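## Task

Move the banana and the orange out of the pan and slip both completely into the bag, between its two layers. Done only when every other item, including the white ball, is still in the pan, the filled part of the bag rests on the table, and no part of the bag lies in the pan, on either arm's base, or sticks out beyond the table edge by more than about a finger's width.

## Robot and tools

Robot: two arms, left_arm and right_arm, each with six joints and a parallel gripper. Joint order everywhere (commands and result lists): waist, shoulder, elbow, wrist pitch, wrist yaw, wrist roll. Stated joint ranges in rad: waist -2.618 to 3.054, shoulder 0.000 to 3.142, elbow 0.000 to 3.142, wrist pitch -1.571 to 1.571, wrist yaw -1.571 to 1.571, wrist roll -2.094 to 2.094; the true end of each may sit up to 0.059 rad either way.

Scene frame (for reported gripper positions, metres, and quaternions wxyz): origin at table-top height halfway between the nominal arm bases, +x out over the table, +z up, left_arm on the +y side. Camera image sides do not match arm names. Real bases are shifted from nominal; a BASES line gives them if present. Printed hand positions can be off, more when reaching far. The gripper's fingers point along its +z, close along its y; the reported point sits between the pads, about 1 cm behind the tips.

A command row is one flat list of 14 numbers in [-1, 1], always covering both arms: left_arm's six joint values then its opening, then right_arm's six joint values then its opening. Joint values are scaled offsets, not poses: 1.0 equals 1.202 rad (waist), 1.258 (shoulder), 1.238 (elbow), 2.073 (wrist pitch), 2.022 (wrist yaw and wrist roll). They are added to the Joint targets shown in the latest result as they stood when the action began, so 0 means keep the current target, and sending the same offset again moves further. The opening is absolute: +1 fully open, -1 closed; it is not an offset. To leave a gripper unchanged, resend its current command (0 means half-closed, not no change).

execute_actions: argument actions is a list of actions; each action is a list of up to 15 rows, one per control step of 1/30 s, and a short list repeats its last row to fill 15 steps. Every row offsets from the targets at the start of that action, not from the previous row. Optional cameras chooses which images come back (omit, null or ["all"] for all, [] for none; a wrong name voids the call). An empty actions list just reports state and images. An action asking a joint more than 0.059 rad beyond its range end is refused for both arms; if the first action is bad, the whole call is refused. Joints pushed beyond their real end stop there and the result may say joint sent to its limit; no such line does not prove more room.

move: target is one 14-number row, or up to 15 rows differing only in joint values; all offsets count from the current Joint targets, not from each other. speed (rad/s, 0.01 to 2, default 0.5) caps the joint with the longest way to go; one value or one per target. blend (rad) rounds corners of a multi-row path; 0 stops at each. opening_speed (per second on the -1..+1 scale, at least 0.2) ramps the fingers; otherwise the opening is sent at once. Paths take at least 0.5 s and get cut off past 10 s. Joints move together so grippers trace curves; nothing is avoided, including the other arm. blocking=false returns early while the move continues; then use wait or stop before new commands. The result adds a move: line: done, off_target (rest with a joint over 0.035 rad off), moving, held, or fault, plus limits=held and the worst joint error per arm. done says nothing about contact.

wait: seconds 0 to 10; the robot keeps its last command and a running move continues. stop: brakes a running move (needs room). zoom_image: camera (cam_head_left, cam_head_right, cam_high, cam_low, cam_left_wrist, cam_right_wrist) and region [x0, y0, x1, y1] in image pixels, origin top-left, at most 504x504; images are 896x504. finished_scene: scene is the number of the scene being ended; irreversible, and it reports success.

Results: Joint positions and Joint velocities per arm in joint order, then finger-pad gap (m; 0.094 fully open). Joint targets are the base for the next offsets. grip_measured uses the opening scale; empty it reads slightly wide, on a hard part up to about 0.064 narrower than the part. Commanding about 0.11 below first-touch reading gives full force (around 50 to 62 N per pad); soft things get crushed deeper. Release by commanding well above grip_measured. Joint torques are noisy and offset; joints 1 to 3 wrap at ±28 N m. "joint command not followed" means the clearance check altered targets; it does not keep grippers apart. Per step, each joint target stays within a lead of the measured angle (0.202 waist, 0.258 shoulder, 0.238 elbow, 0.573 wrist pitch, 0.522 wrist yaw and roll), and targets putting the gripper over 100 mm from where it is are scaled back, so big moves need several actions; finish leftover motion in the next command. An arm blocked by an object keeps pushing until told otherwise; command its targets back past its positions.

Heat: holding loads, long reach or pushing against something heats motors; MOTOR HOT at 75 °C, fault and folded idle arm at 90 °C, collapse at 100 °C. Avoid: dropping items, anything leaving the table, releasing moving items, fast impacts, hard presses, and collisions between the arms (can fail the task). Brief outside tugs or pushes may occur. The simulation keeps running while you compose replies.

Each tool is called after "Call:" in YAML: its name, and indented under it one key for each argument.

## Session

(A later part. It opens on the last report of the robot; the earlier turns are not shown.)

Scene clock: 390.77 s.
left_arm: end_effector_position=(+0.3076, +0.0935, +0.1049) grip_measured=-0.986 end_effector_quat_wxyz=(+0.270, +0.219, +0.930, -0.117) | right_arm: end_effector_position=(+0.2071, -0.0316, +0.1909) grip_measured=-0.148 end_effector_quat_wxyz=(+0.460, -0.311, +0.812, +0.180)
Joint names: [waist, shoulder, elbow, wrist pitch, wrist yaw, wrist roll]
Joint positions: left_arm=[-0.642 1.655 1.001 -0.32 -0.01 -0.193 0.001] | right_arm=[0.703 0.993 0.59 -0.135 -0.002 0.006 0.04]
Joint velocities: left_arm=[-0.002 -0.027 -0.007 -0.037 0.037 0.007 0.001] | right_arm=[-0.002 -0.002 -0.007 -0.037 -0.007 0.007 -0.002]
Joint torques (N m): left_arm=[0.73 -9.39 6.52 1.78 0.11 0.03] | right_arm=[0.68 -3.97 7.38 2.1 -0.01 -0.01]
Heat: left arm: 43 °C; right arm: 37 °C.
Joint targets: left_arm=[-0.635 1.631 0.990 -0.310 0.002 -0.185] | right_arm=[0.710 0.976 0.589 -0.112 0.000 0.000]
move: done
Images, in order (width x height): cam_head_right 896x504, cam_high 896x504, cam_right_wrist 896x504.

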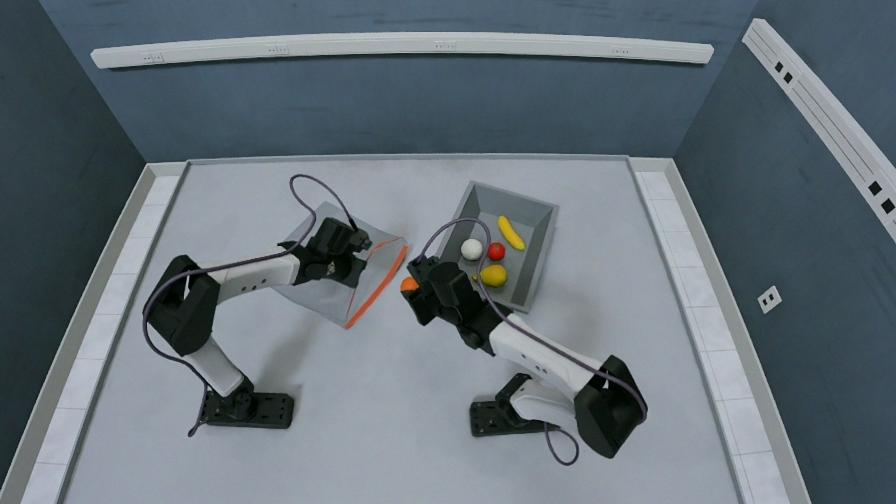

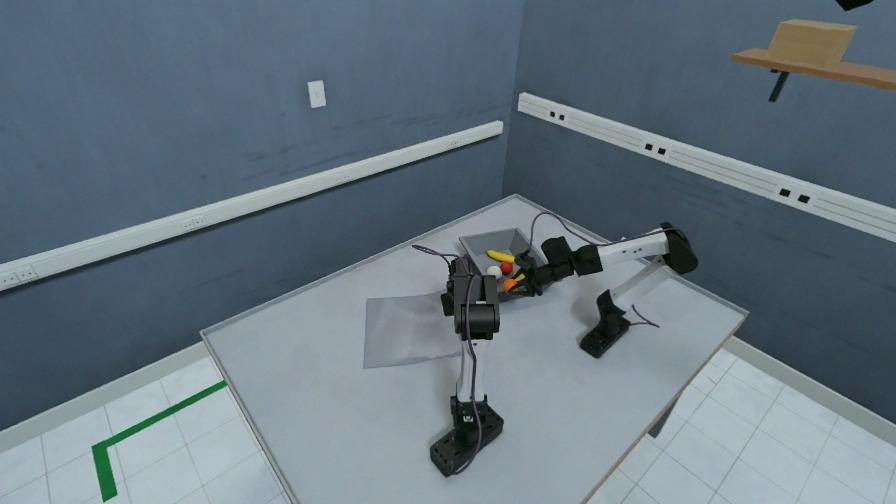

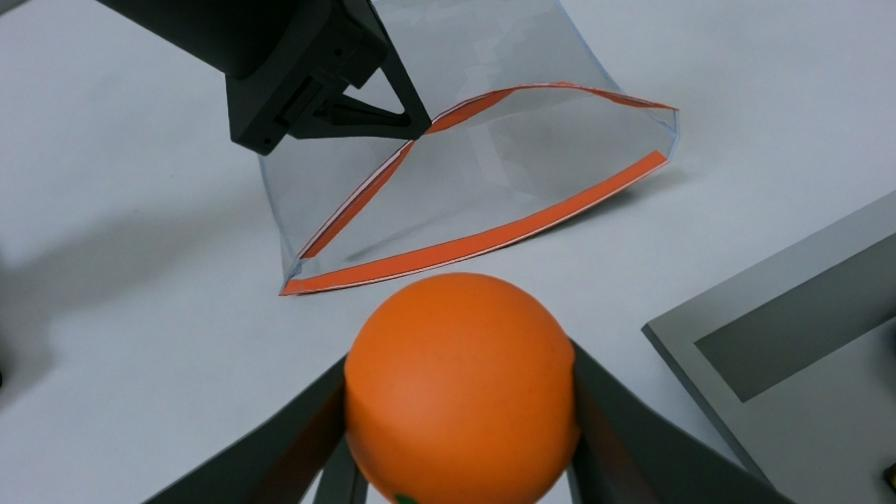

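Call:
move:
  target: [0,0,0,0,0,0,-1, -0.160,0.5867,0.2102,0.1818,0,0,-0.3]
  speed: 0.7
  cameras: ["cam_right_wrist","cam_head_right","cam_low"]

Scene clock: 397.30 s.
left_arm: end_effector_position=(+0.3076, +0.0935, +0.1049) grip_measured=-0.986 end_effector_quat_wxyz=(+0.270, +0.219, +0.930, -0.117) | right_arm: end_effector_position=(+0.3445, -0.0176, +0.0990) grip_measured=-0.148 end_effector_quat_wxyz=(+0.430, -0.243, +0.861, +0.124)
Joint names: [waist, shoulder, elbow, wrist pitch, wrist yaw, wrist roll]
Joint positions: left_arm=[-0.642 1.655 1.001 -0.32 -0.01 -0.193 0.001] | right_arm=[0.522 1.708 0.822 0.243 -0.001 0.005 0.04]
Joint velocities: left_arm=[-0.007 -0.051 0.002 0.022 0.007 0.037 0] | right_arm=[-0.007 -0.002 -0.017 0.037 0.11 -0.007 0]
Joint torques (N m): left_arm=[0.75 -9.35 6.52 1.78 0.11 0.02] | right_arm=[-0.44 -6.94 8.88 1.96 -0.01 -0.01]
Heat: left arm: 43 °C; right arm: 37 °C.
Joint targets: left_arm=[-0.635 1.631 0.990 -0.310 0.001 -0.185] | right_arm=[0.518 1.714 0.849 0.265 0.000 0.000]
move: done
Images, in order (width x height): cam_head_right 896x504, cam_low 896x504, cam_right_wrist 896x504.

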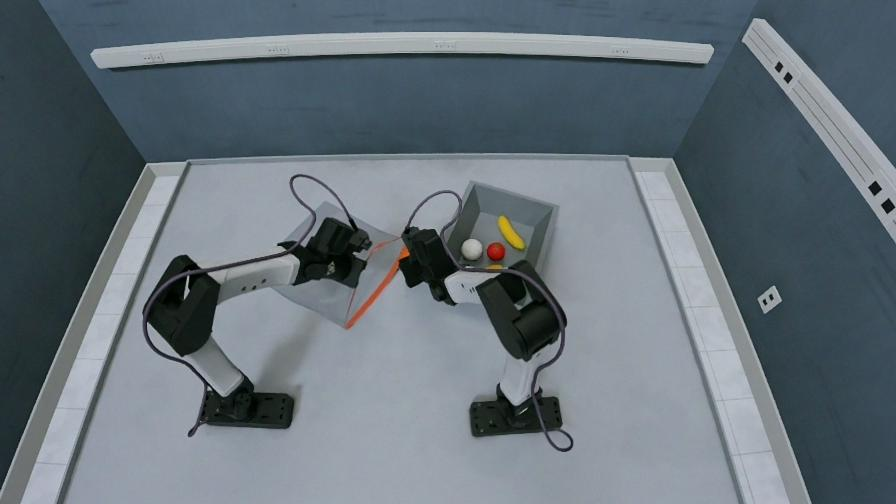

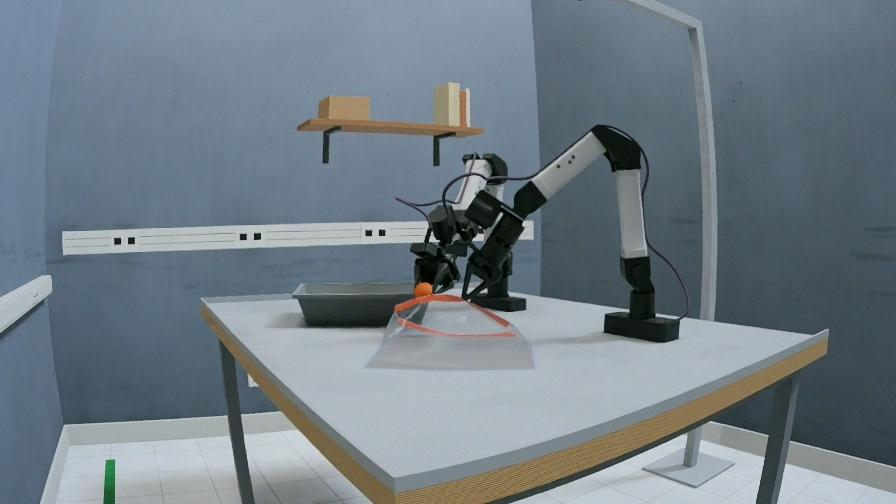

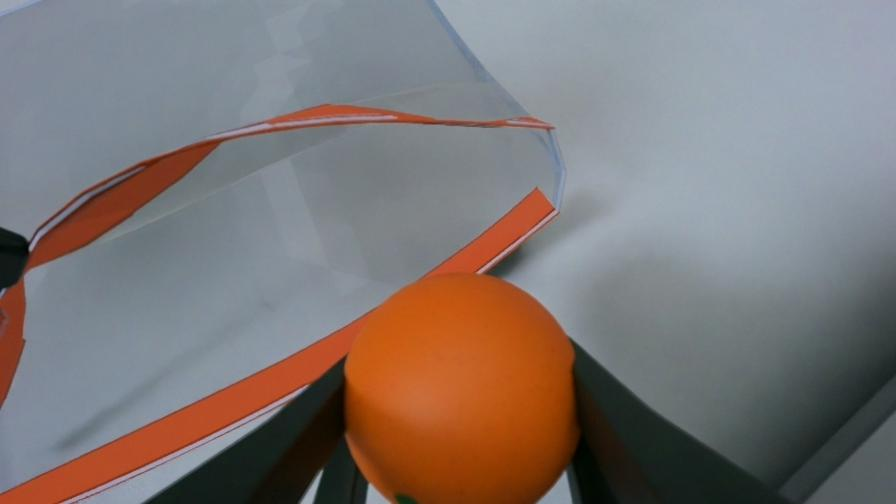

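Call:
zoom_image:
  camera: "cam_low"
  region: [350, 220, 570, 390]

Call:
zoom_image:
  camera: "cam_head_right"
  region: [260, 180, 480, 350]

Scaled by 2.291 from the camera's 896x504 image, which has a finer 1280x720 frame.

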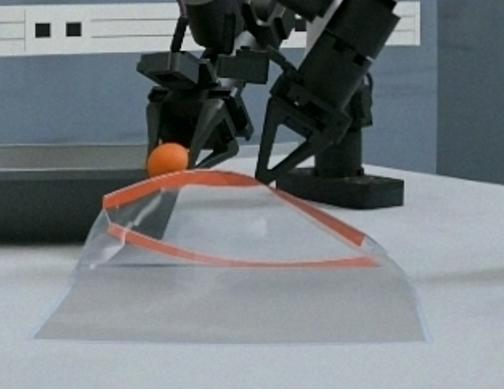

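Scaled by 2.291 from the camera's 896x504 image, which has a finer 1280x720 frame.

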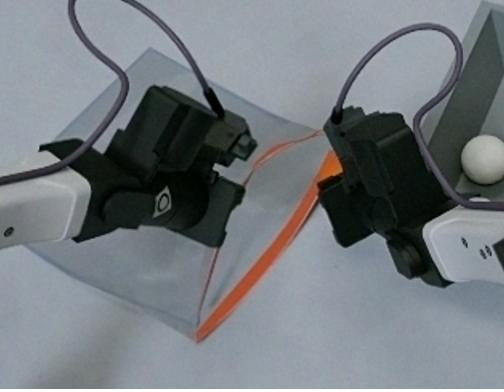

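Call:
move:
  target:
    - [0,0,0,0,0,0,-1, 0.0366,0.1412,0.0876,0.0333,0,0,-0.3]
    - [0,0,0,0,0,0,-1, 0.0682,0.2835,0.1915,0.0576,0,0,-0.3]
  speed: 0.35
  blend: 0.03
  cameras: ["cam_right_wrist","cam_low"]

Call:
zoom_image:
  camera: "cam_low"
  region: [350, 220, 570, 390]

Scene clock: 400.57 s.
left_arm: end_effector_position=(+0.3076, +0.0935, +0.1049) grip_measured=-0.986 end_effector_quat_wxyz=(+0.270, +0.219, +0.930, -0.117) | right_arm: end_effector_position=(+0.3829, +0.0500, +0.0489) grip_measured=-0.148 end_effector_quat_wxyz=(+0.427, -0.274, +0.850, +0.139)
Joint names: [waist, shoulder, elbow, wrist pitch, wrist yaw, wrist roll]
Joint positions: left_arm=[-0.642 1.655 1.001 -0.32 -0.01 -0.193 0.001] | right_arm=[0.594 2.06 1.059 0.362 -0.001 0.003 0.04]
Joint velocities: left_arm=[-0.002 0.002 -0.002 -0.022 0.037 -0.022 0.001] | right_arm=[0.002 -0.007 -0.002 0.007 -0.022 -0.007 0]
Joint torques (N m): left_arm=[0.77 -9.33 6.5 1.78 0.11 0.03] | right_arm=[0.72 -9.09 8.53 1.96 -0.02 0.01]
Heat: left arm: 43 °C; right arm: 37 °C.
Joint targets: left_arm=[-0.635 1.631 0.990 -0.310 0.001 -0.185] | right_arm=[0.600 2.071 1.086 0.385 0.000 0.000]
move: done
Images, in order (width x height): cam_low 896x504, cam_right_wrist 896x504.

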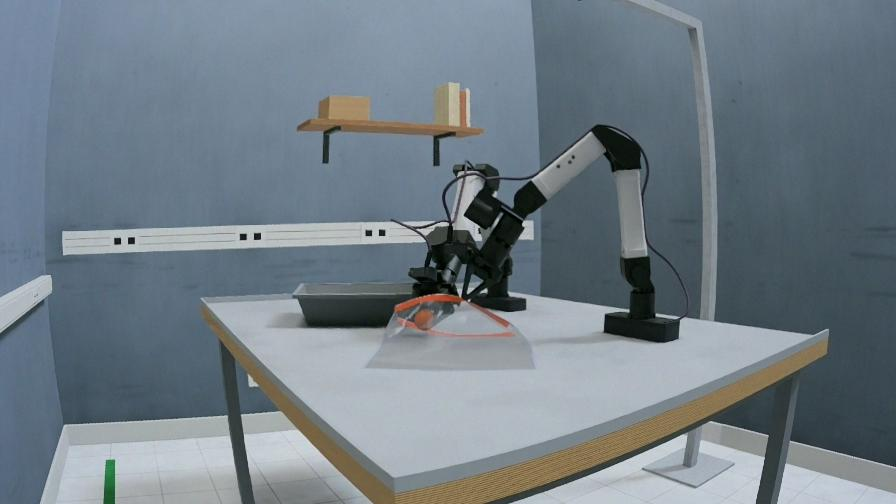

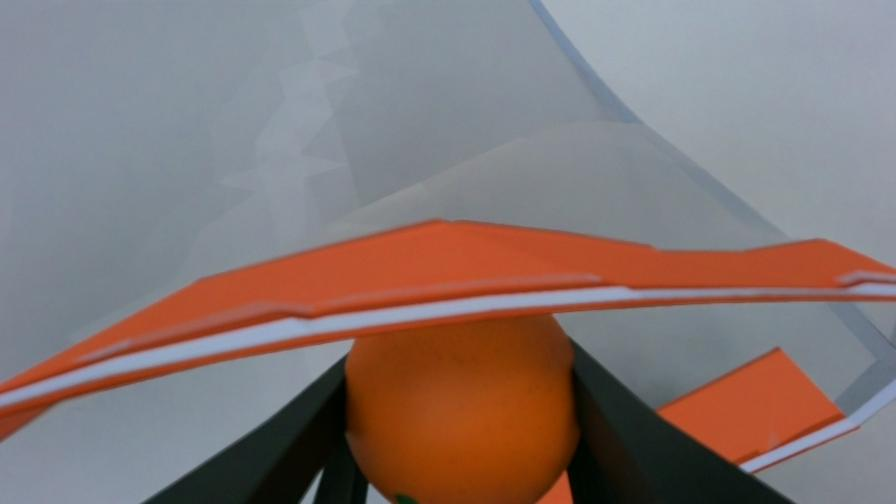

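Scaled by 2.291 from the camera's 896x504 image, which has a finer 1280x720 frame.

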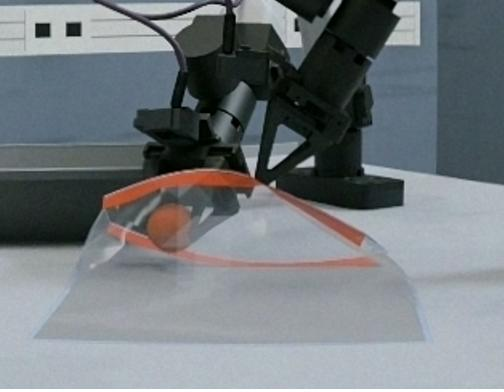

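Call:
move:
  target: [0,0,0,0,0,0,-1, 0.0391,0.1764,0.2435,-0.0384,0,0,-0.3]
  speed: 0.25
  cameras: ["cam_right_wrist","cam_low"]

Call:
zoom_image:
  camera: "cam_low"
  region: [350, 220, 570, 390]

Scene clock: 401.97 s.
left_arm: end_effector_position=(+0.3079, +0.0937, +0.1049) grip_measured=-0.986 end_effector_quat_wxyz=(+0.270, +0.218, +0.930, -0.117) | right_arm: end_effector_position=(+0.4012, +0.0760, +0.0467) grip_measured=-0.148 end_effector_quat_wxyz=(+0.433, -0.281, +0.844, +0.146)
Joint names: [waist, shoulder, elbow, wrist pitch, wrist yaw, wrist roll]
Joint positions: left_arm=[-0.641 1.655 1.001 -0.319 -0.01 -0.193 0.001] | right_arm=[0.612 2.154 1.19 0.342 -0.001 0.003 0.04]
Joint velocities: left_arm=[-0.002 -0.007 0.002 -0.037 -0.007 0.007 0] | right_arm=[-0.007 -0.007 -0.007 -0.037 -0.022 0.051 0]
Joint torques (N m): left_arm=[0.69 -9.36 6.53 1.78 0.11 0.03] | right_arm=[0.05 -11.03 5.97 1.79 -0.03 0.05]
Heat: left arm: 43 °C; right arm: 37 °C.
Joint targets: left_arm=[-0.635 1.631 0.990 -0.310 0.001 -0.185] | right_arm=[0.612 2.152 1.189 0.349 -0.001 0.003]
move: held (right_arm; a check stopped the path); limits=held; right_arm: the elbow is farthest, 0.198 rad from its target
joint command not followed: on one or more control steps a check withheld the commanded joint targets of the right arm, and it was not sent them on those steps.
cause: the commanded joint targets, or the way to them, would bring a part of the robot too close to another arm (this arm's wrist (the part past the wrist pitch) and the left arm's wrist camera).
Images, in order (width x height): cam_low 896x504, cam_right_wrist 896x504.

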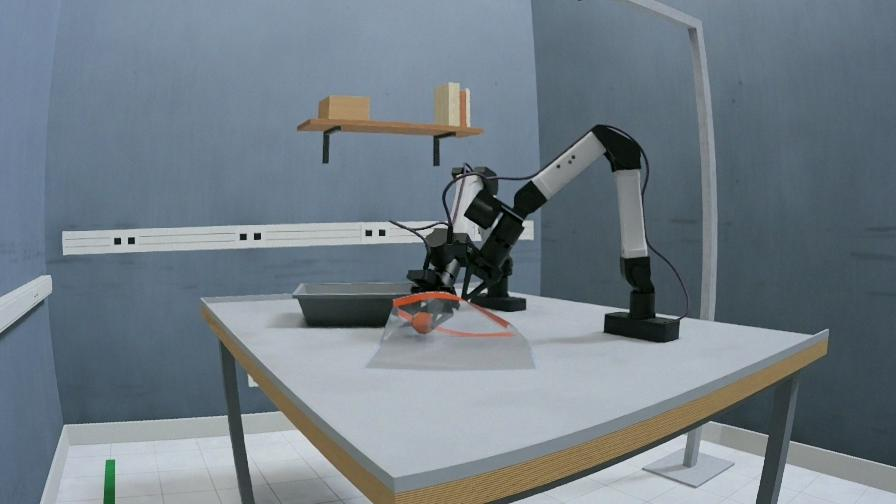

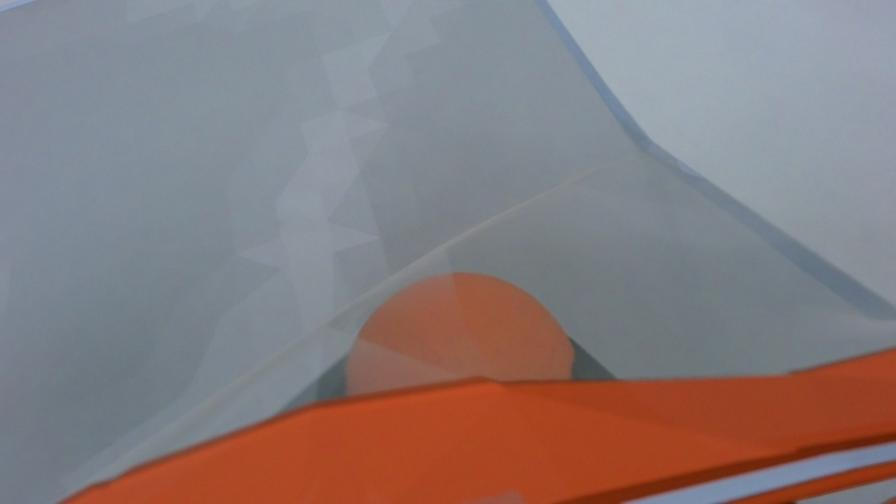

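Scaled by 2.291 from the camera's 896x504 image, which has a finer 1280x720 frame.

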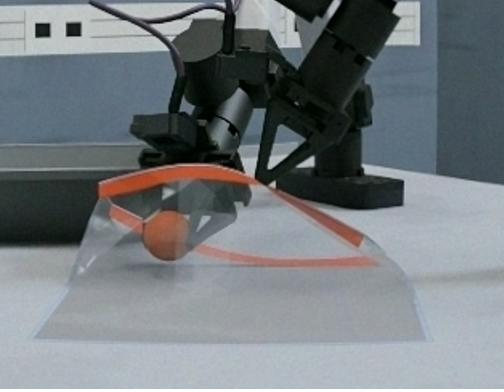

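Call:
move:
  target: [0,0,0,0,0,0,-1, 0.014,0.0959,-0.03,0.1552,0,0,-0.3]
  speed: 0.25
  cameras: ["cam_right_wrist","cam_low"]

Call:
zoom_image:
  camera: "cam_low"
  region: [350, 220, 570, 390]

Scene clock: 404.47 s.
left_arm: end_effector_position=(+0.3080, +0.0936, +0.1051) grip_measured=-0.986 end_effector_quat_wxyz=(+0.271, +0.218, +0.930, -0.117) | right_arm: end_effector_position=(+0.4119, +0.0909, +0.0393) grip_measured=-0.148 end_effector_quat_wxyz=(+0.499, -0.272, +0.805, +0.171)
Joint names: [waist, shoulder, elbow, wrist pitch, wrist yaw, wrist roll]
Joint positions: left_arm=[-0.641 1.655 1.001 -0.318 -0.01 -0.193 0.001] | right_arm=[0.622 2.26 1.154 0.647 -0.001 0.003 0.04]
Joint velocities: left_arm=[0.017 -0.007 -0.002 0.066 0.022 -0.022 -0.001] | right_arm=[-0.002 0.002 0.012 -0.037 0.051 0.022 -0.001]
Joint torques (N m): left_arm=[0.69 -9.4 6.52 1.78 0.1 0.04] | right_arm=[0.73 -10.03 5.41 2.1 -0.02 0.04]
Heat: left arm: 43 °C; right arm: 37 °C.
Joint targets: left_arm=[-0.635 1.631 0.990 -0.310 0.001 -0.185] | right_arm=[0.629 2.272 1.152 0.671 -0.001 0.003]
move: done
Images, in order (width x height): cam_low 896x504, cam_right_wrist 896x504.

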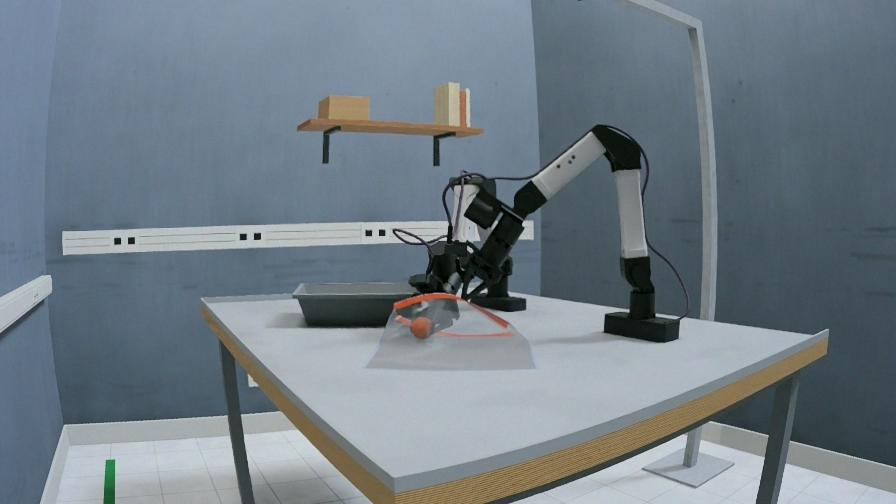

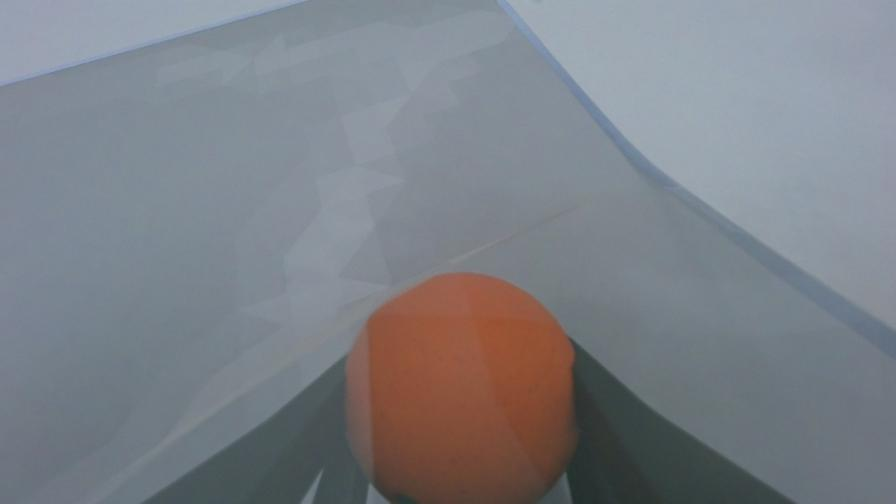

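Scaled by 2.291 from the camera's 896x504 image, which has a finer 1280x720 frame.

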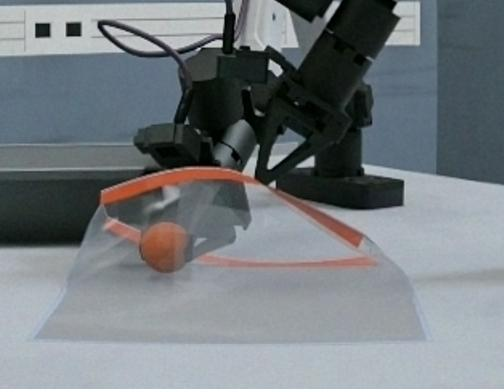

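Call:
move:
  target: [0,0,0,0,0,0,-1, 0,0.0558,-0.0112,0.0642,0,0,-0.3]
  speed: 0.2
  cameras: ["cam_low"]

Call:
zoom_image:
  camera: "cam_low"
  region: [350, 220, 570, 390]

Scene clock: 406.07 s.
left_arm: end_effector_position=(+0.3080, +0.0936, +0.1051) grip_measured=-0.986 end_effector_quat_wxyz=(+0.271, +0.218, +0.930, -0.117) | right_arm: end_effector_position=(+0.4154, +0.0936, +0.0308) grip_measured=-0.148 end_effector_quat_wxyz=(+0.526, -0.266, +0.788, +0.180)
Joint names: [waist, shoulder, elbow, wrist pitch, wrist yaw, wrist roll]
Joint positions: left_arm=[-0.641 1.655 1.001 -0.318 -0.01 -0.193 0.001] | right_arm=[0.622 2.325 1.142 0.79 -0.001 0.003 0.04]
Joint velocities: left_arm=[-0.002 -0.007 -0.002 -0.022 0.022 0.022 0] | right_arm=[0.002 0.002 0.007 -0.022 0.081 0.081 0.001]
Joint torques (N m): left_arm=[0.7 -9.37 6.52 1.76 0.1 0.03] | right_arm=[0.72 -9.76 4.79 2.01 -0.03 0.04]
Heat: left arm: 43 °C; right arm: 37 °C.
Joint targets: left_arm=[-0.635 1.631 0.990 -0.310 0.001 -0.185] | right_arm=[0.629 2.342 1.138 0.804 -0.001 0.003]
move: done
Images, in order (width x height): cam_low 896x504.

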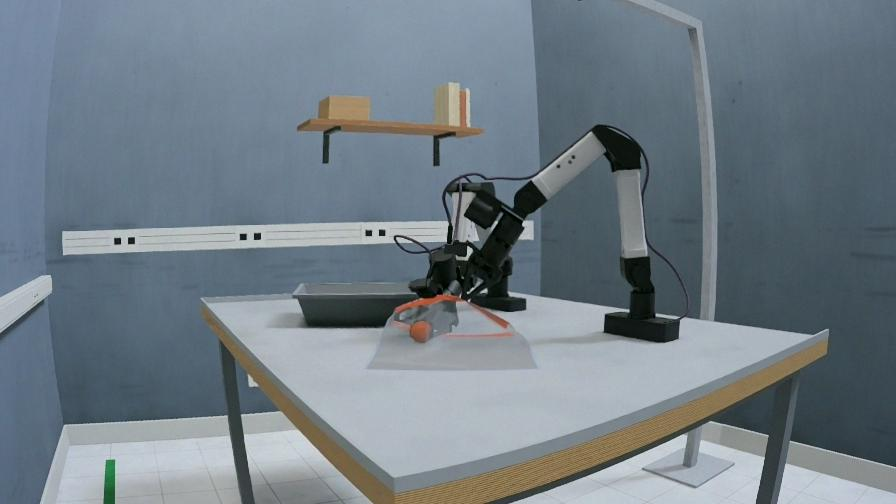

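Scaled by 2.291 from the camera's 896x504 image, which has a finer 1280x720 frame.

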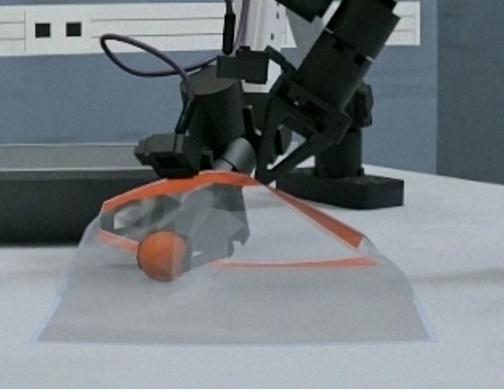

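Call:
move:
  target: [0,0,0,0,0,0,-1, 0,0.0202,0.0023,0.0108,0,0,-0.3]
  speed: 0.15
  cameras: []

Scene clock: 407.13 s.
left_arm: end_effector_position=(+0.3080, +0.0936, +0.1051) grip_measured=-0.986 end_effector_quat_wxyz=(+0.271, +0.218, +0.930, -0.117) | right_arm: end_effector_position=(+0.4170, +0.0948, +0.0301) grip_measured=-0.148 end_effector_quat_wxyz=(+0.535, -0.264, +0.781, +0.183)
Joint names: [waist, shoulder, elbow, wrist pitch, wrist yaw, wrist roll]
Joint positions: left_arm=[-0.641 1.655 1.001 -0.318 -0.01 -0.193 0.001] | right_arm=[0.622 2.344 1.142 0.834 -0.001 0.003 0.04]
Joint velocities: left_arm=[0.007 0.002 0.007 -0.022 -0.022 0.051 0] | right_arm=[-0.002 -0.002 0.002 -0.007 0.007 -0.037 0]
Joint torques (N m): left_arm=[0.65 -9.36 6.5 1.77 0.11 0.04] | right_arm=[0.7 -9.29 5.05 1.86 -0.02 0.04]
Heat: left arm: 43 °C; right arm: 37 °C.
Joint targets: left_arm=[-0.635 1.631 0.990 -0.310 0.001 -0.185] | right_arm=[0.629 2.368 1.141 0.826 -0.001 0.003]
move: done
No camera images: "cameras" was empty.

Call:
move:
  target: [0,0,0,0,0,0,-1, 0,-0.01,0,0,0,0,0.3]
  speed: 0.15
  opening_speed: 0.5
  cameras: ["cam_low","cam_right_wrist"]

Call:
zoom_image:
  camera: "cam_low"
  region: [350, 220, 570, 390]

Scene clock: 408.93 s.
left_arm: end_effector_position=(+0.3080, +0.0935, +0.1050) grip_measured=-0.986 end_effector_quat_wxyz=(+0.270, +0.218, +0.930, -0.117) | right_arm: end_effector_position=(+0.4161, +0.0941, +0.0273) grip_measured=+0.299 end_effector_quat_wxyz=(+0.531, -0.265, +0.784, +0.181)
Joint names: [waist, shoulder, elbow, wrist pitch, wrist yaw, wrist roll]
Joint positions: left_arm=[-0.641 1.655 1.001 -0.318 -0.009 -0.193 0.001] | right_arm=[0.622 2.344 1.142 0.822 -0.001 0.003 0.061]
Joint velocities: left_arm=[0.017 -0.007 -0.007 0.051 0.022 -0.051 0] | right_arm=[-0.017 -0.012 -0.012 -0.022 0.081 -0.007 0]
Joint torques (N m): left_arm=[0.69 -9.35 6.49 1.77 0.1 0.03] | right_arm=[0.69 -10.37 5.05 1.94 -0.03 0.04]
Heat: left arm: 43 °C; right arm: 37 °C.
Joint targets: left_arm=[-0.635 1.631 0.990 -0.310 0.002 -0.185] | right_arm=[0.629 2.355 1.141 0.826 -0.001 0.003]
move: done
Images, in order (width x height): cam_low 896x504, cam_right_wrist 896x504.

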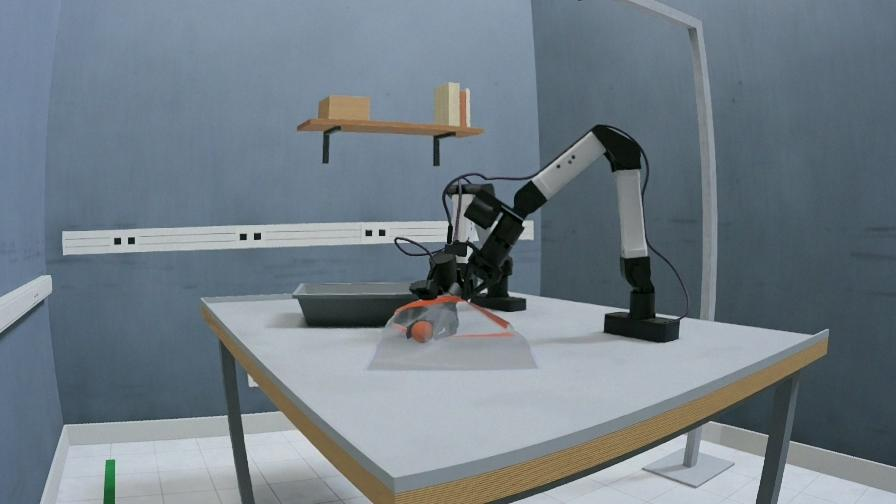

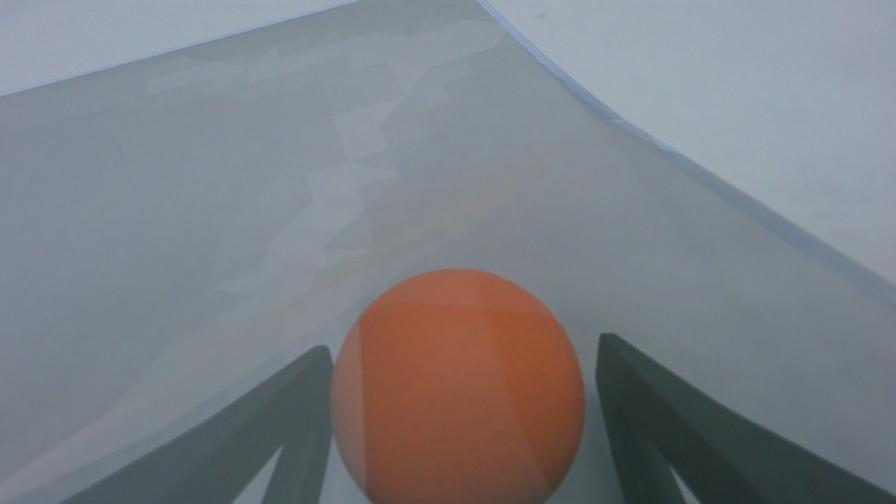

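Scaled by 2.291 from the camera's 896x504 image, which has a finer 1280x720 frame.

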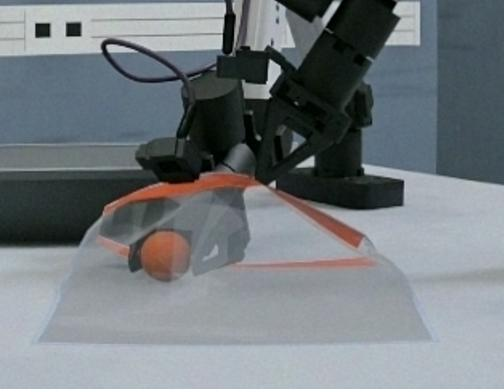

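Call:
move:
  target: [0,0,0,0,0,0,-1, 0,0,0,0,0,0,0.42]
  opening_speed: 0.5
  cameras: []

Call:
move:
  target:
    - [0,0,0,0,0,0,-1, 0,-0.1532,-0.2118,0.0181,0,0,0.42]
    - [0,0,0,0,0,0,-1, 0,-0.3341,-0.4158,0.0301,0,0,0.42]
    - [0,0,0,0,0,0,-1, 0,-0.8023,-0.4128,-0.2944,0,0,0.42]
  speed: [0.3,0.4,0.6]
  blend: 0.03
  cameras: ["cam_right_wrist","cam_low","cam_head_right"]

Call:
zoom_image:
  camera: "cam_low"
  region: [350, 220, 570, 390]

Scene clock: 410.27 s.
left_arm: end_effector_position=(+0.3080, +0.0935, +0.1050) grip_measured=-0.986 end_effector_quat_wxyz=(+0.270, +0.218, +0.930, -0.117) | right_arm: end_effector_position=(+0.4161, +0.0941, +0.0273) grip_measured=+0.419 end_effector_quat_wxyz=(+0.531, -0.265, +0.784, +0.181)
Joint names: [waist, shoulder, elbow, wrist pitch, wrist yaw, wrist roll]
Joint positions: left_arm=[-0.641 1.655 1.001 -0.318 -0.009 -0.193 0.001] | right_arm=[0.622 2.344 1.142 0.822 -0.001 0.003 0.067]
Joint velocities: left_arm=[0.012 0.012 0.012 0.081 -0.037 0.022 0] | right_arm=[-0.012 -0.012 -0.002 0.081 0.066 -0.037 -0.001]
Joint torques (N m): left_arm=[0.66 -9.33 6.53 1.78 0.1 0.04] | right_arm=[0.7 -10.37 5.03 1.95 -0.02 0.04]
Heat: left arm: 43 °C; right arm: 38 °C.
Joint targets: left_arm=[-0.635 1.631 0.990 -0.310 0.002 -0.185] | right_arm=[0.629 2.355 1.141 0.826 -0.001 0.003]
move: done
No camera images: "cameras" was empty.

Scene clock: 413.67 s.
left_arm: end_effector_position=(+0.3076, +0.0931, +0.1050) grip_measured=-0.986 end_effector_quat_wxyz=(+0.270, +0.219, +0.930, -0.119) | right_arm: end_effector_position=(+0.2754, -0.0130, +0.1504) grip_measured=+0.419 end_effector_quat_wxyz=(+0.471, -0.279, +0.821, +0.161)
Joint names: [waist, shoulder, elbow, wrist pitch, wrist yaw, wrist roll]
Joint positions: left_arm=[-0.641 1.655 1.001 -0.318 -0.006 -0.192 0.001] | right_arm=[0.623 1.366 0.627 0.212 -0.001 0.001 0.067]
Joint velocities: left_arm=[0.007 -0.002 0.012 0.007 0.037 -0.007 0] | right_arm=[0.002 -0.012 -0.027 -0.037 -0.081 0.007 -0.002]
Joint torques (N m): left_arm=[0.69 -9.32 6.49 1.78 0.07 0.02] | right_arm=[0.57 -6.74 7.16 1.87 -0.02 0.07]
Heat: left arm: 43 °C; right arm: 38 °C.
Joint targets: left_arm=[-0.635 1.631 0.990 -0.310 0.002 -0.185] | right_arm=[0.629 1.346 0.630 0.216 -0.001 0.003]
move: done
Images, in order (width x height): cam_head_right 896x504, cam_low 896x504, cam_right_wrist 896x504.

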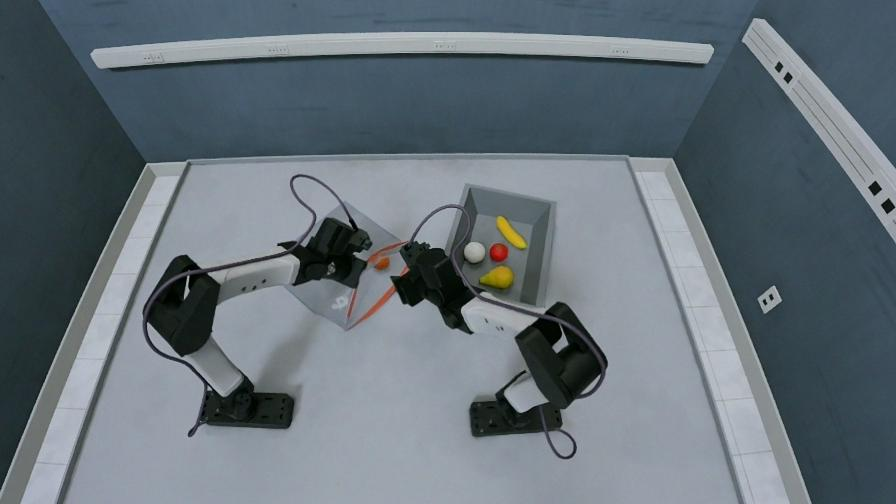

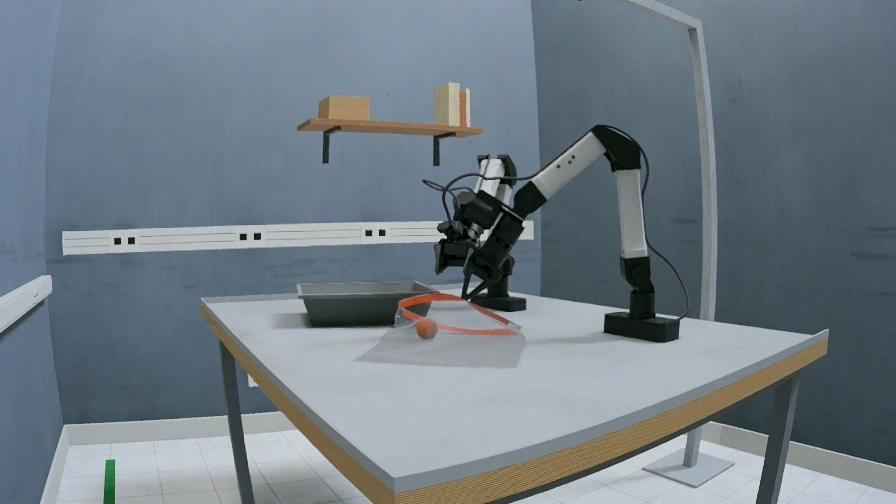

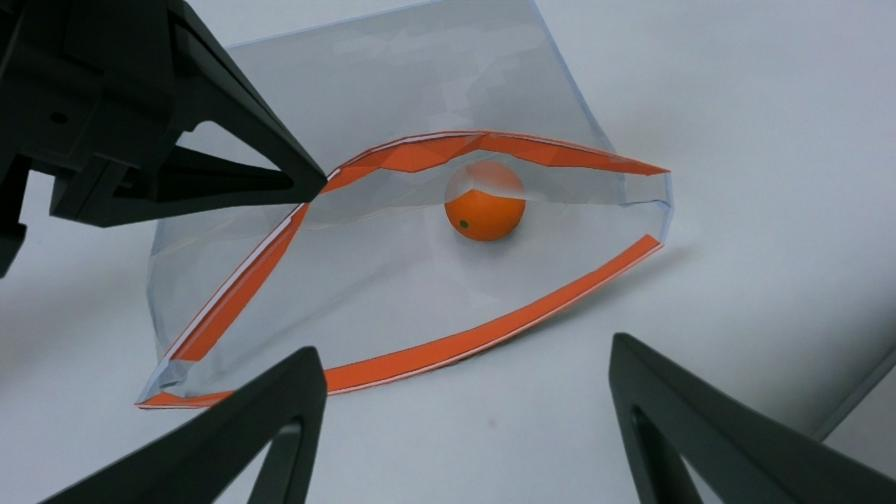

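Scaled by 2.291 from the camera's 896x504 image, which has a finer 1280x720 frame.

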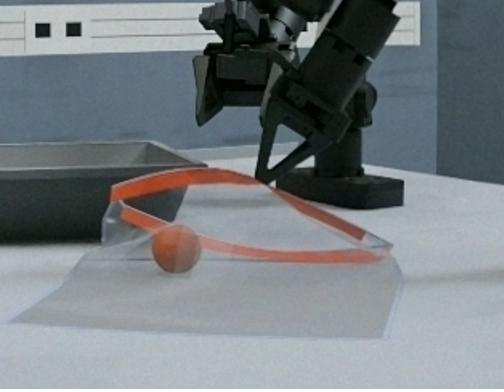

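Call:
move:
  target: [0,0,0,0,0,0,-1, -0.6065,0.4412,0.8457,-0.5268,0,0,0.42]
  speed: 0.9
  cameras: ["cam_right_wrist","cam_head_right"]

Scene clock: 418.53 s.
left_arm: end_effector_position=(+0.3076, +0.0931, +0.1050) grip_measured=-0.986 end_effector_quat_wxyz=(+0.270, +0.219, +0.930, -0.119) | right_arm: end_effector_position=(+0.4197, -0.2901, +0.1665) grip_measured=+0.419 end_effector_quat_wxyz=(+0.225, +0.035, +0.974, -0.008)
Joint names: [waist, shoulder, elbow, wrist pitch, wrist yaw, wrist roll]
Joint positions: left_arm=[-0.641 1.655 1.001 -0.318 -0.006 -0.192 0.001] | right_arm=[-0.104 1.887 1.647 -0.876 0 0.001 0.067]
Joint velocities: left_arm=[0.002 0.002 -0.012 -0.007 -0.022 0.037 0] | right_arm=[-0.017 0.017 -0.007 -0.081 0.022 -0.051 0]
Joint torques (N m): left_arm=[0.73 -9.36 6.48 1.77 0.07 0.02] | right_arm=[0.38 -8.34 9.7 1.07 -0.03 0.07]
Heat: left arm: 43 °C; right arm: 38 °C.
Joint targets: left_arm=[-0.635 1.631 0.990 -0.310 0.002 -0.185] | right_arm=[-0.100 1.901 1.676 -0.876 -0.001 0.003]
move: done
Images, in order (width x height): cam_head_right 896x504, cam_right_wrist 896x504.

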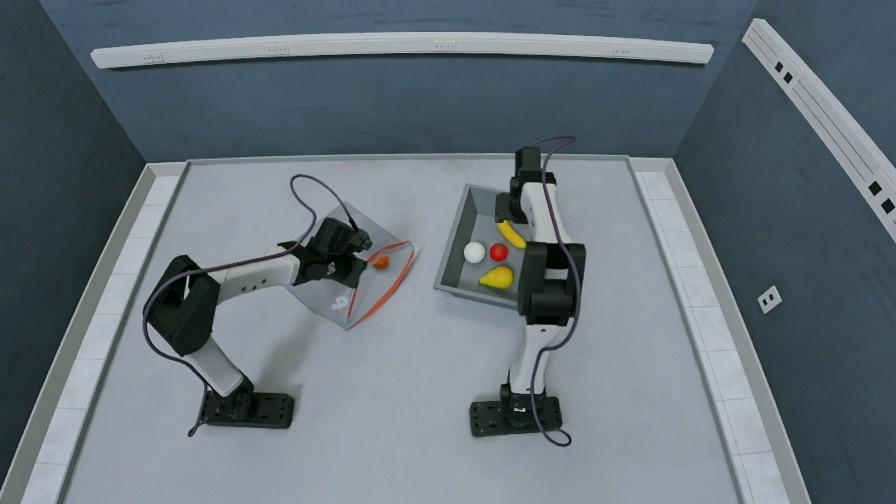

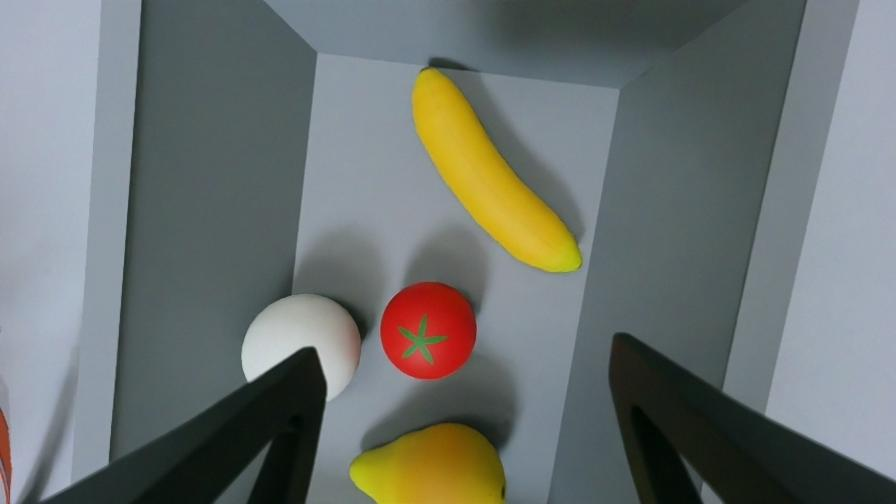

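Call:
move:
  target: [0,0,0,0,0,0,-1, -0.0516,0.2303,0.1834,-0.0657,0,-0.4718,0.15]
  speed: 0.7
  cameras: ["cam_right_wrist"]

Scene clock: 422.37 s.
left_arm: end_effector_position=(+0.3076, +0.0931, +0.1050) grip_measured=-0.986 end_effector_quat_wxyz=(+0.270, +0.219, +0.930, -0.119) | right_arm: end_effector_position=(+0.4401, -0.3168, +0.0997) grip_measured=+0.151 end_effector_quat_wxyz=(+0.111, -0.396, +0.909, -0.066)
Joint names: [waist, shoulder, elbow, wrist pitch, wrist yaw, wrist roll]
Joint positions: left_arm=[-0.641 1.655 1.001 -0.318 -0.006 -0.192 0.001] | right_arm=[-0.156 2.179 1.876 -1.01 0 -0.945 0.054]
Joint velocities: left_arm=[-0.012 -0.002 -0.002 -0.095 -0.037 -0.022 -0.001] | right_arm=[0.012 -0.017 -0.022 0.037 -0.037 0.066 -0.001]
Joint torques (N m): left_arm=[0.69 -9.35 6.49 1.77 0.07 0.02] | right_arm=[-0.55 -10.43 9.17 0.75 -0.08 -0.01]
Heat: left arm: 43 °C; right arm: 38 °C.
Joint targets: left_arm=[-0.635 1.631 0.990 -0.310 0.002 -0.185] | right_arm=[-0.162 2.191 1.903 -1.012 -0.001 -0.951]
move: done
Images, in order (width x height): cam_right_wrist 896x504.

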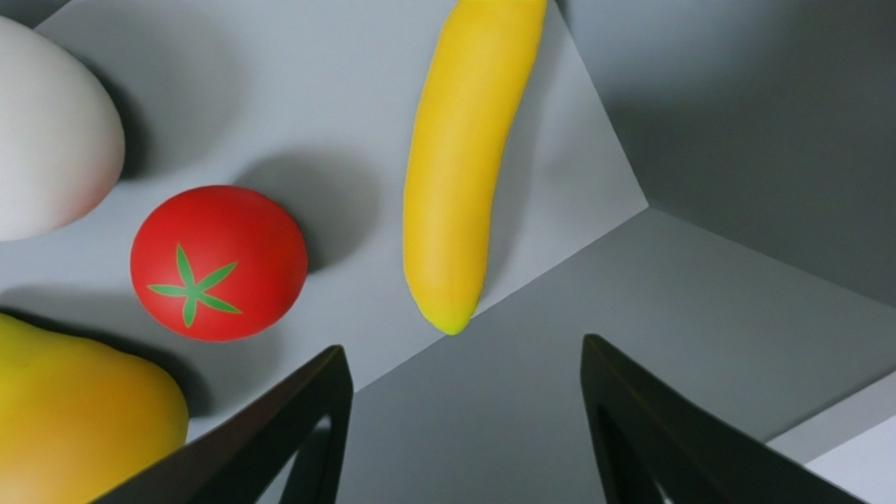

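Call:
move:
  target: [0,0,0,0,0,0,-1, -0.0108,0.0326,-0.1038,0.0818,0,0,0.15]
  speed: 0.35
  cameras: ["cam_right_wrist"]

Scene clock: 424.63 s.
left_arm: end_effector_position=(+0.3076, +0.0931, +0.1050) grip_measured=-0.986 end_effector_quat_wxyz=(+0.270, +0.219, +0.930, -0.119) | right_arm: end_effector_position=(+0.4454, -0.3240, +0.0566) grip_measured=+0.151 end_effector_quat_wxyz=(+0.113, -0.390, +0.911, -0.068)
Joint names: [waist, shoulder, elbow, wrist pitch, wrist yaw, wrist roll]
Joint positions: left_arm=[-0.641 1.655 1.001 -0.318 -0.006 -0.192 0.001] | right_arm=[-0.169 2.224 1.775 -0.857 0 -0.946 0.054]
Joint velocities: left_arm=[0.007 0.027 -0.012 0.022 -0.022 -0.037 0] | right_arm=[-0.007 0.012 -0.002 -0.022 -0.022 0.037 -0.001]
Joint torques (N m): left_arm=[0.65 -9.36 6.52 1.76 0.08 0.02] | right_arm=[-0.51 -11.03 6.48 1.01 -0.08 0.01]
Heat: left arm: 43 °C; right arm: 39 °C.
Joint targets: left_arm=[-0.635 1.631 0.990 -0.310 0.002 -0.185] | right_arm=[-0.175 2.232 1.775 -0.843 -0.001 -0.951]
move: done
Images, in order (width x height): cam_right_wrist 896x504.

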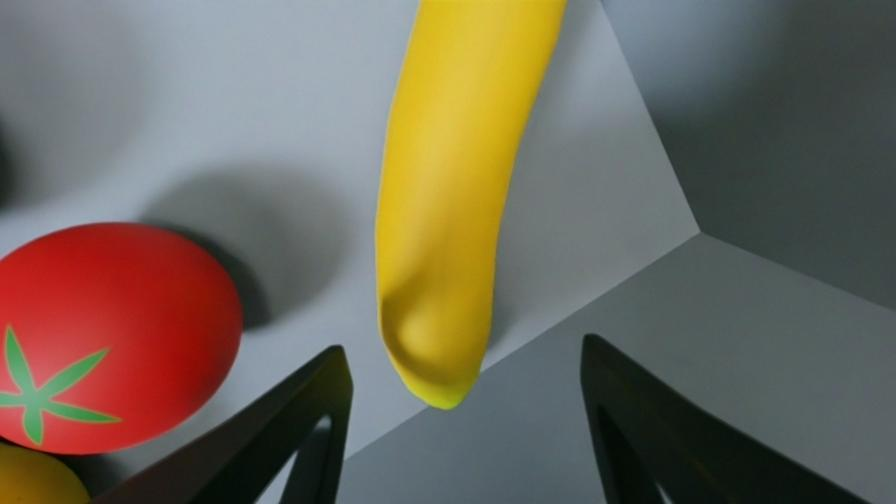

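Call:
move:
  target: [0,0,0,0,0,0,-1,0,0.0257,-0.0544,0.048,0,0,0.15]
  speed: 0.2
  cameras: ["cam_right_wrist"]

Scene clock: 427.30 s.
left_arm: end_effector_position=(+0.3076, +0.0931, +0.1050) grip_measured=-0.986 end_effector_quat_wxyz=(+0.270, +0.219, +0.930, -0.119) | right_arm: end_effector_position=(+0.4466, -0.3242, +0.0293) grip_measured=+0.151 end_effector_quat_wxyz=(+0.116, -0.390, +0.911, -0.069)
Joint names: [waist, shoulder, elbow, wrist pitch, wrist yaw, wrist roll]
Joint positions: left_arm=[-0.641 1.655 1.001 -0.318 -0.006 -0.192 0.001] | right_arm=[-0.169 2.252 1.709 -0.757 0 -0.946 0.054]
Joint velocities: left_arm=[0.007 -0.012 0.007 0.007 -0.007 0.007 0] | right_arm=[-0.007 -0.002 0.007 0.007 0.022 0.051 -0.001]
Joint torques (N m): left_arm=[0.66 -9.29 6.52 1.76 0.08 0.02] | right_arm=[-0.54 -10.77 6.19 0.92 -0.08 0.01]
Heat: left arm: 43 °C; right arm: 39 °C.
Joint targets: left_arm=[-0.635 1.631 0.990 -0.310 0.002 -0.185] | right_arm=[-0.175 2.264 1.708 -0.743 -0.001 -0.951]
move: done
Images, in order (width x height): cam_right_wrist 896x504.

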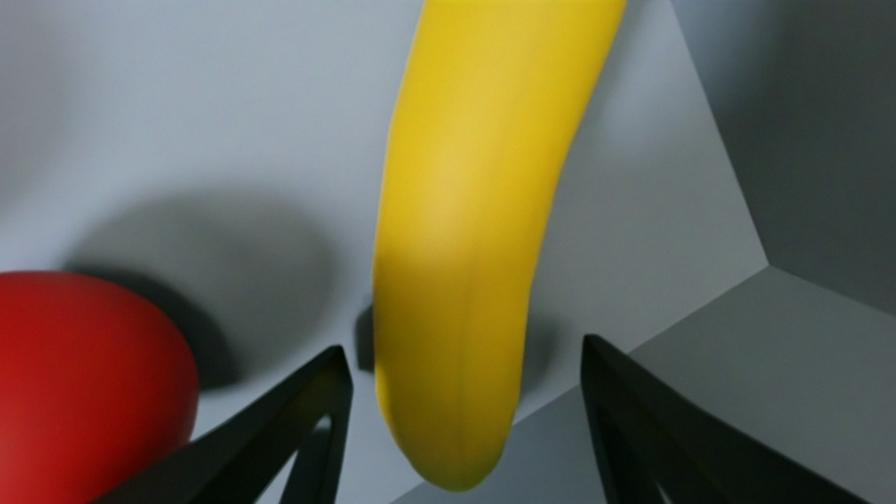

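Call:
move:
  target: [0,0,0,0,0,0,-1,0,0,0,0,0,0,-0.42]
  opening_speed: 0.5
  cameras: ["cam_right_wrist"]

Scene clock: 428.90 s.
left_arm: end_effector_position=(+0.3076, +0.0931, +0.1050) grip_measured=-0.986 end_effector_quat_wxyz=(+0.270, +0.219, +0.930, -0.119) | right_arm: end_effector_position=(+0.4467, -0.3242, +0.0293) grip_measured=-0.413 end_effector_quat_wxyz=(+0.116, -0.390, +0.911, -0.070)
Joint names: [waist, shoulder, elbow, wrist pitch, wrist yaw, wrist roll]
Joint positions: left_arm=[-0.641 1.655 1.001 -0.318 -0.006 -0.192 0.001] | right_arm=[-0.169 2.252 1.709 -0.757 0 -0.946 0.028]
Joint velocities: left_arm=[0.007 -0.012 -0.012 -0.051 -0.007 -0.022 0.001] | right_arm=[-0.017 0.012 -0.012 0.051 -0.095 0.007 0.001]
Joint torques (N m): left_arm=[0.69 -9.36 6.52 1.78 0.08 0.02] | right_arm=[-0.55 -10.78 6.19 0.92 -0.08 0.01]
Heat: left arm: 43 °C; right arm: 40 °C.
Joint targets: left_arm=[-0.635 1.631 0.990 -0.310 0.002 -0.185] | right_arm=[-0.175 2.264 1.708 -0.743 -0.001 -0.951]
move: done
Images, in order (width x height): cam_right_wrist 896x504.

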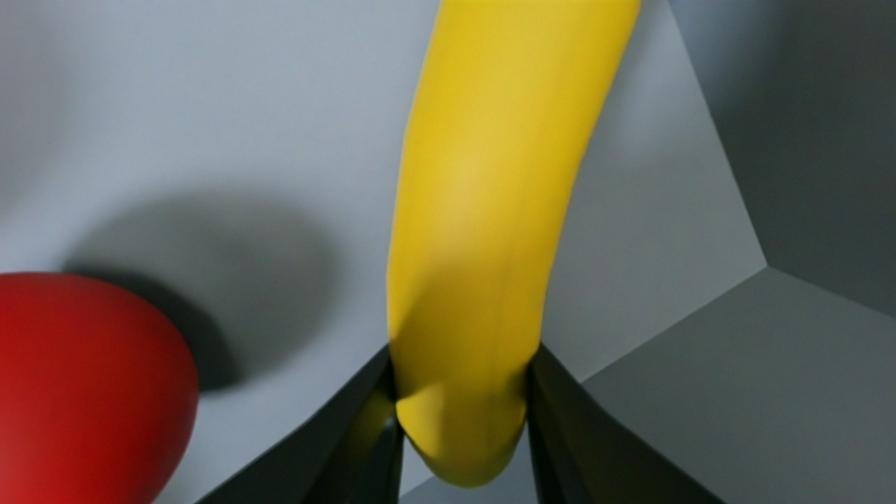

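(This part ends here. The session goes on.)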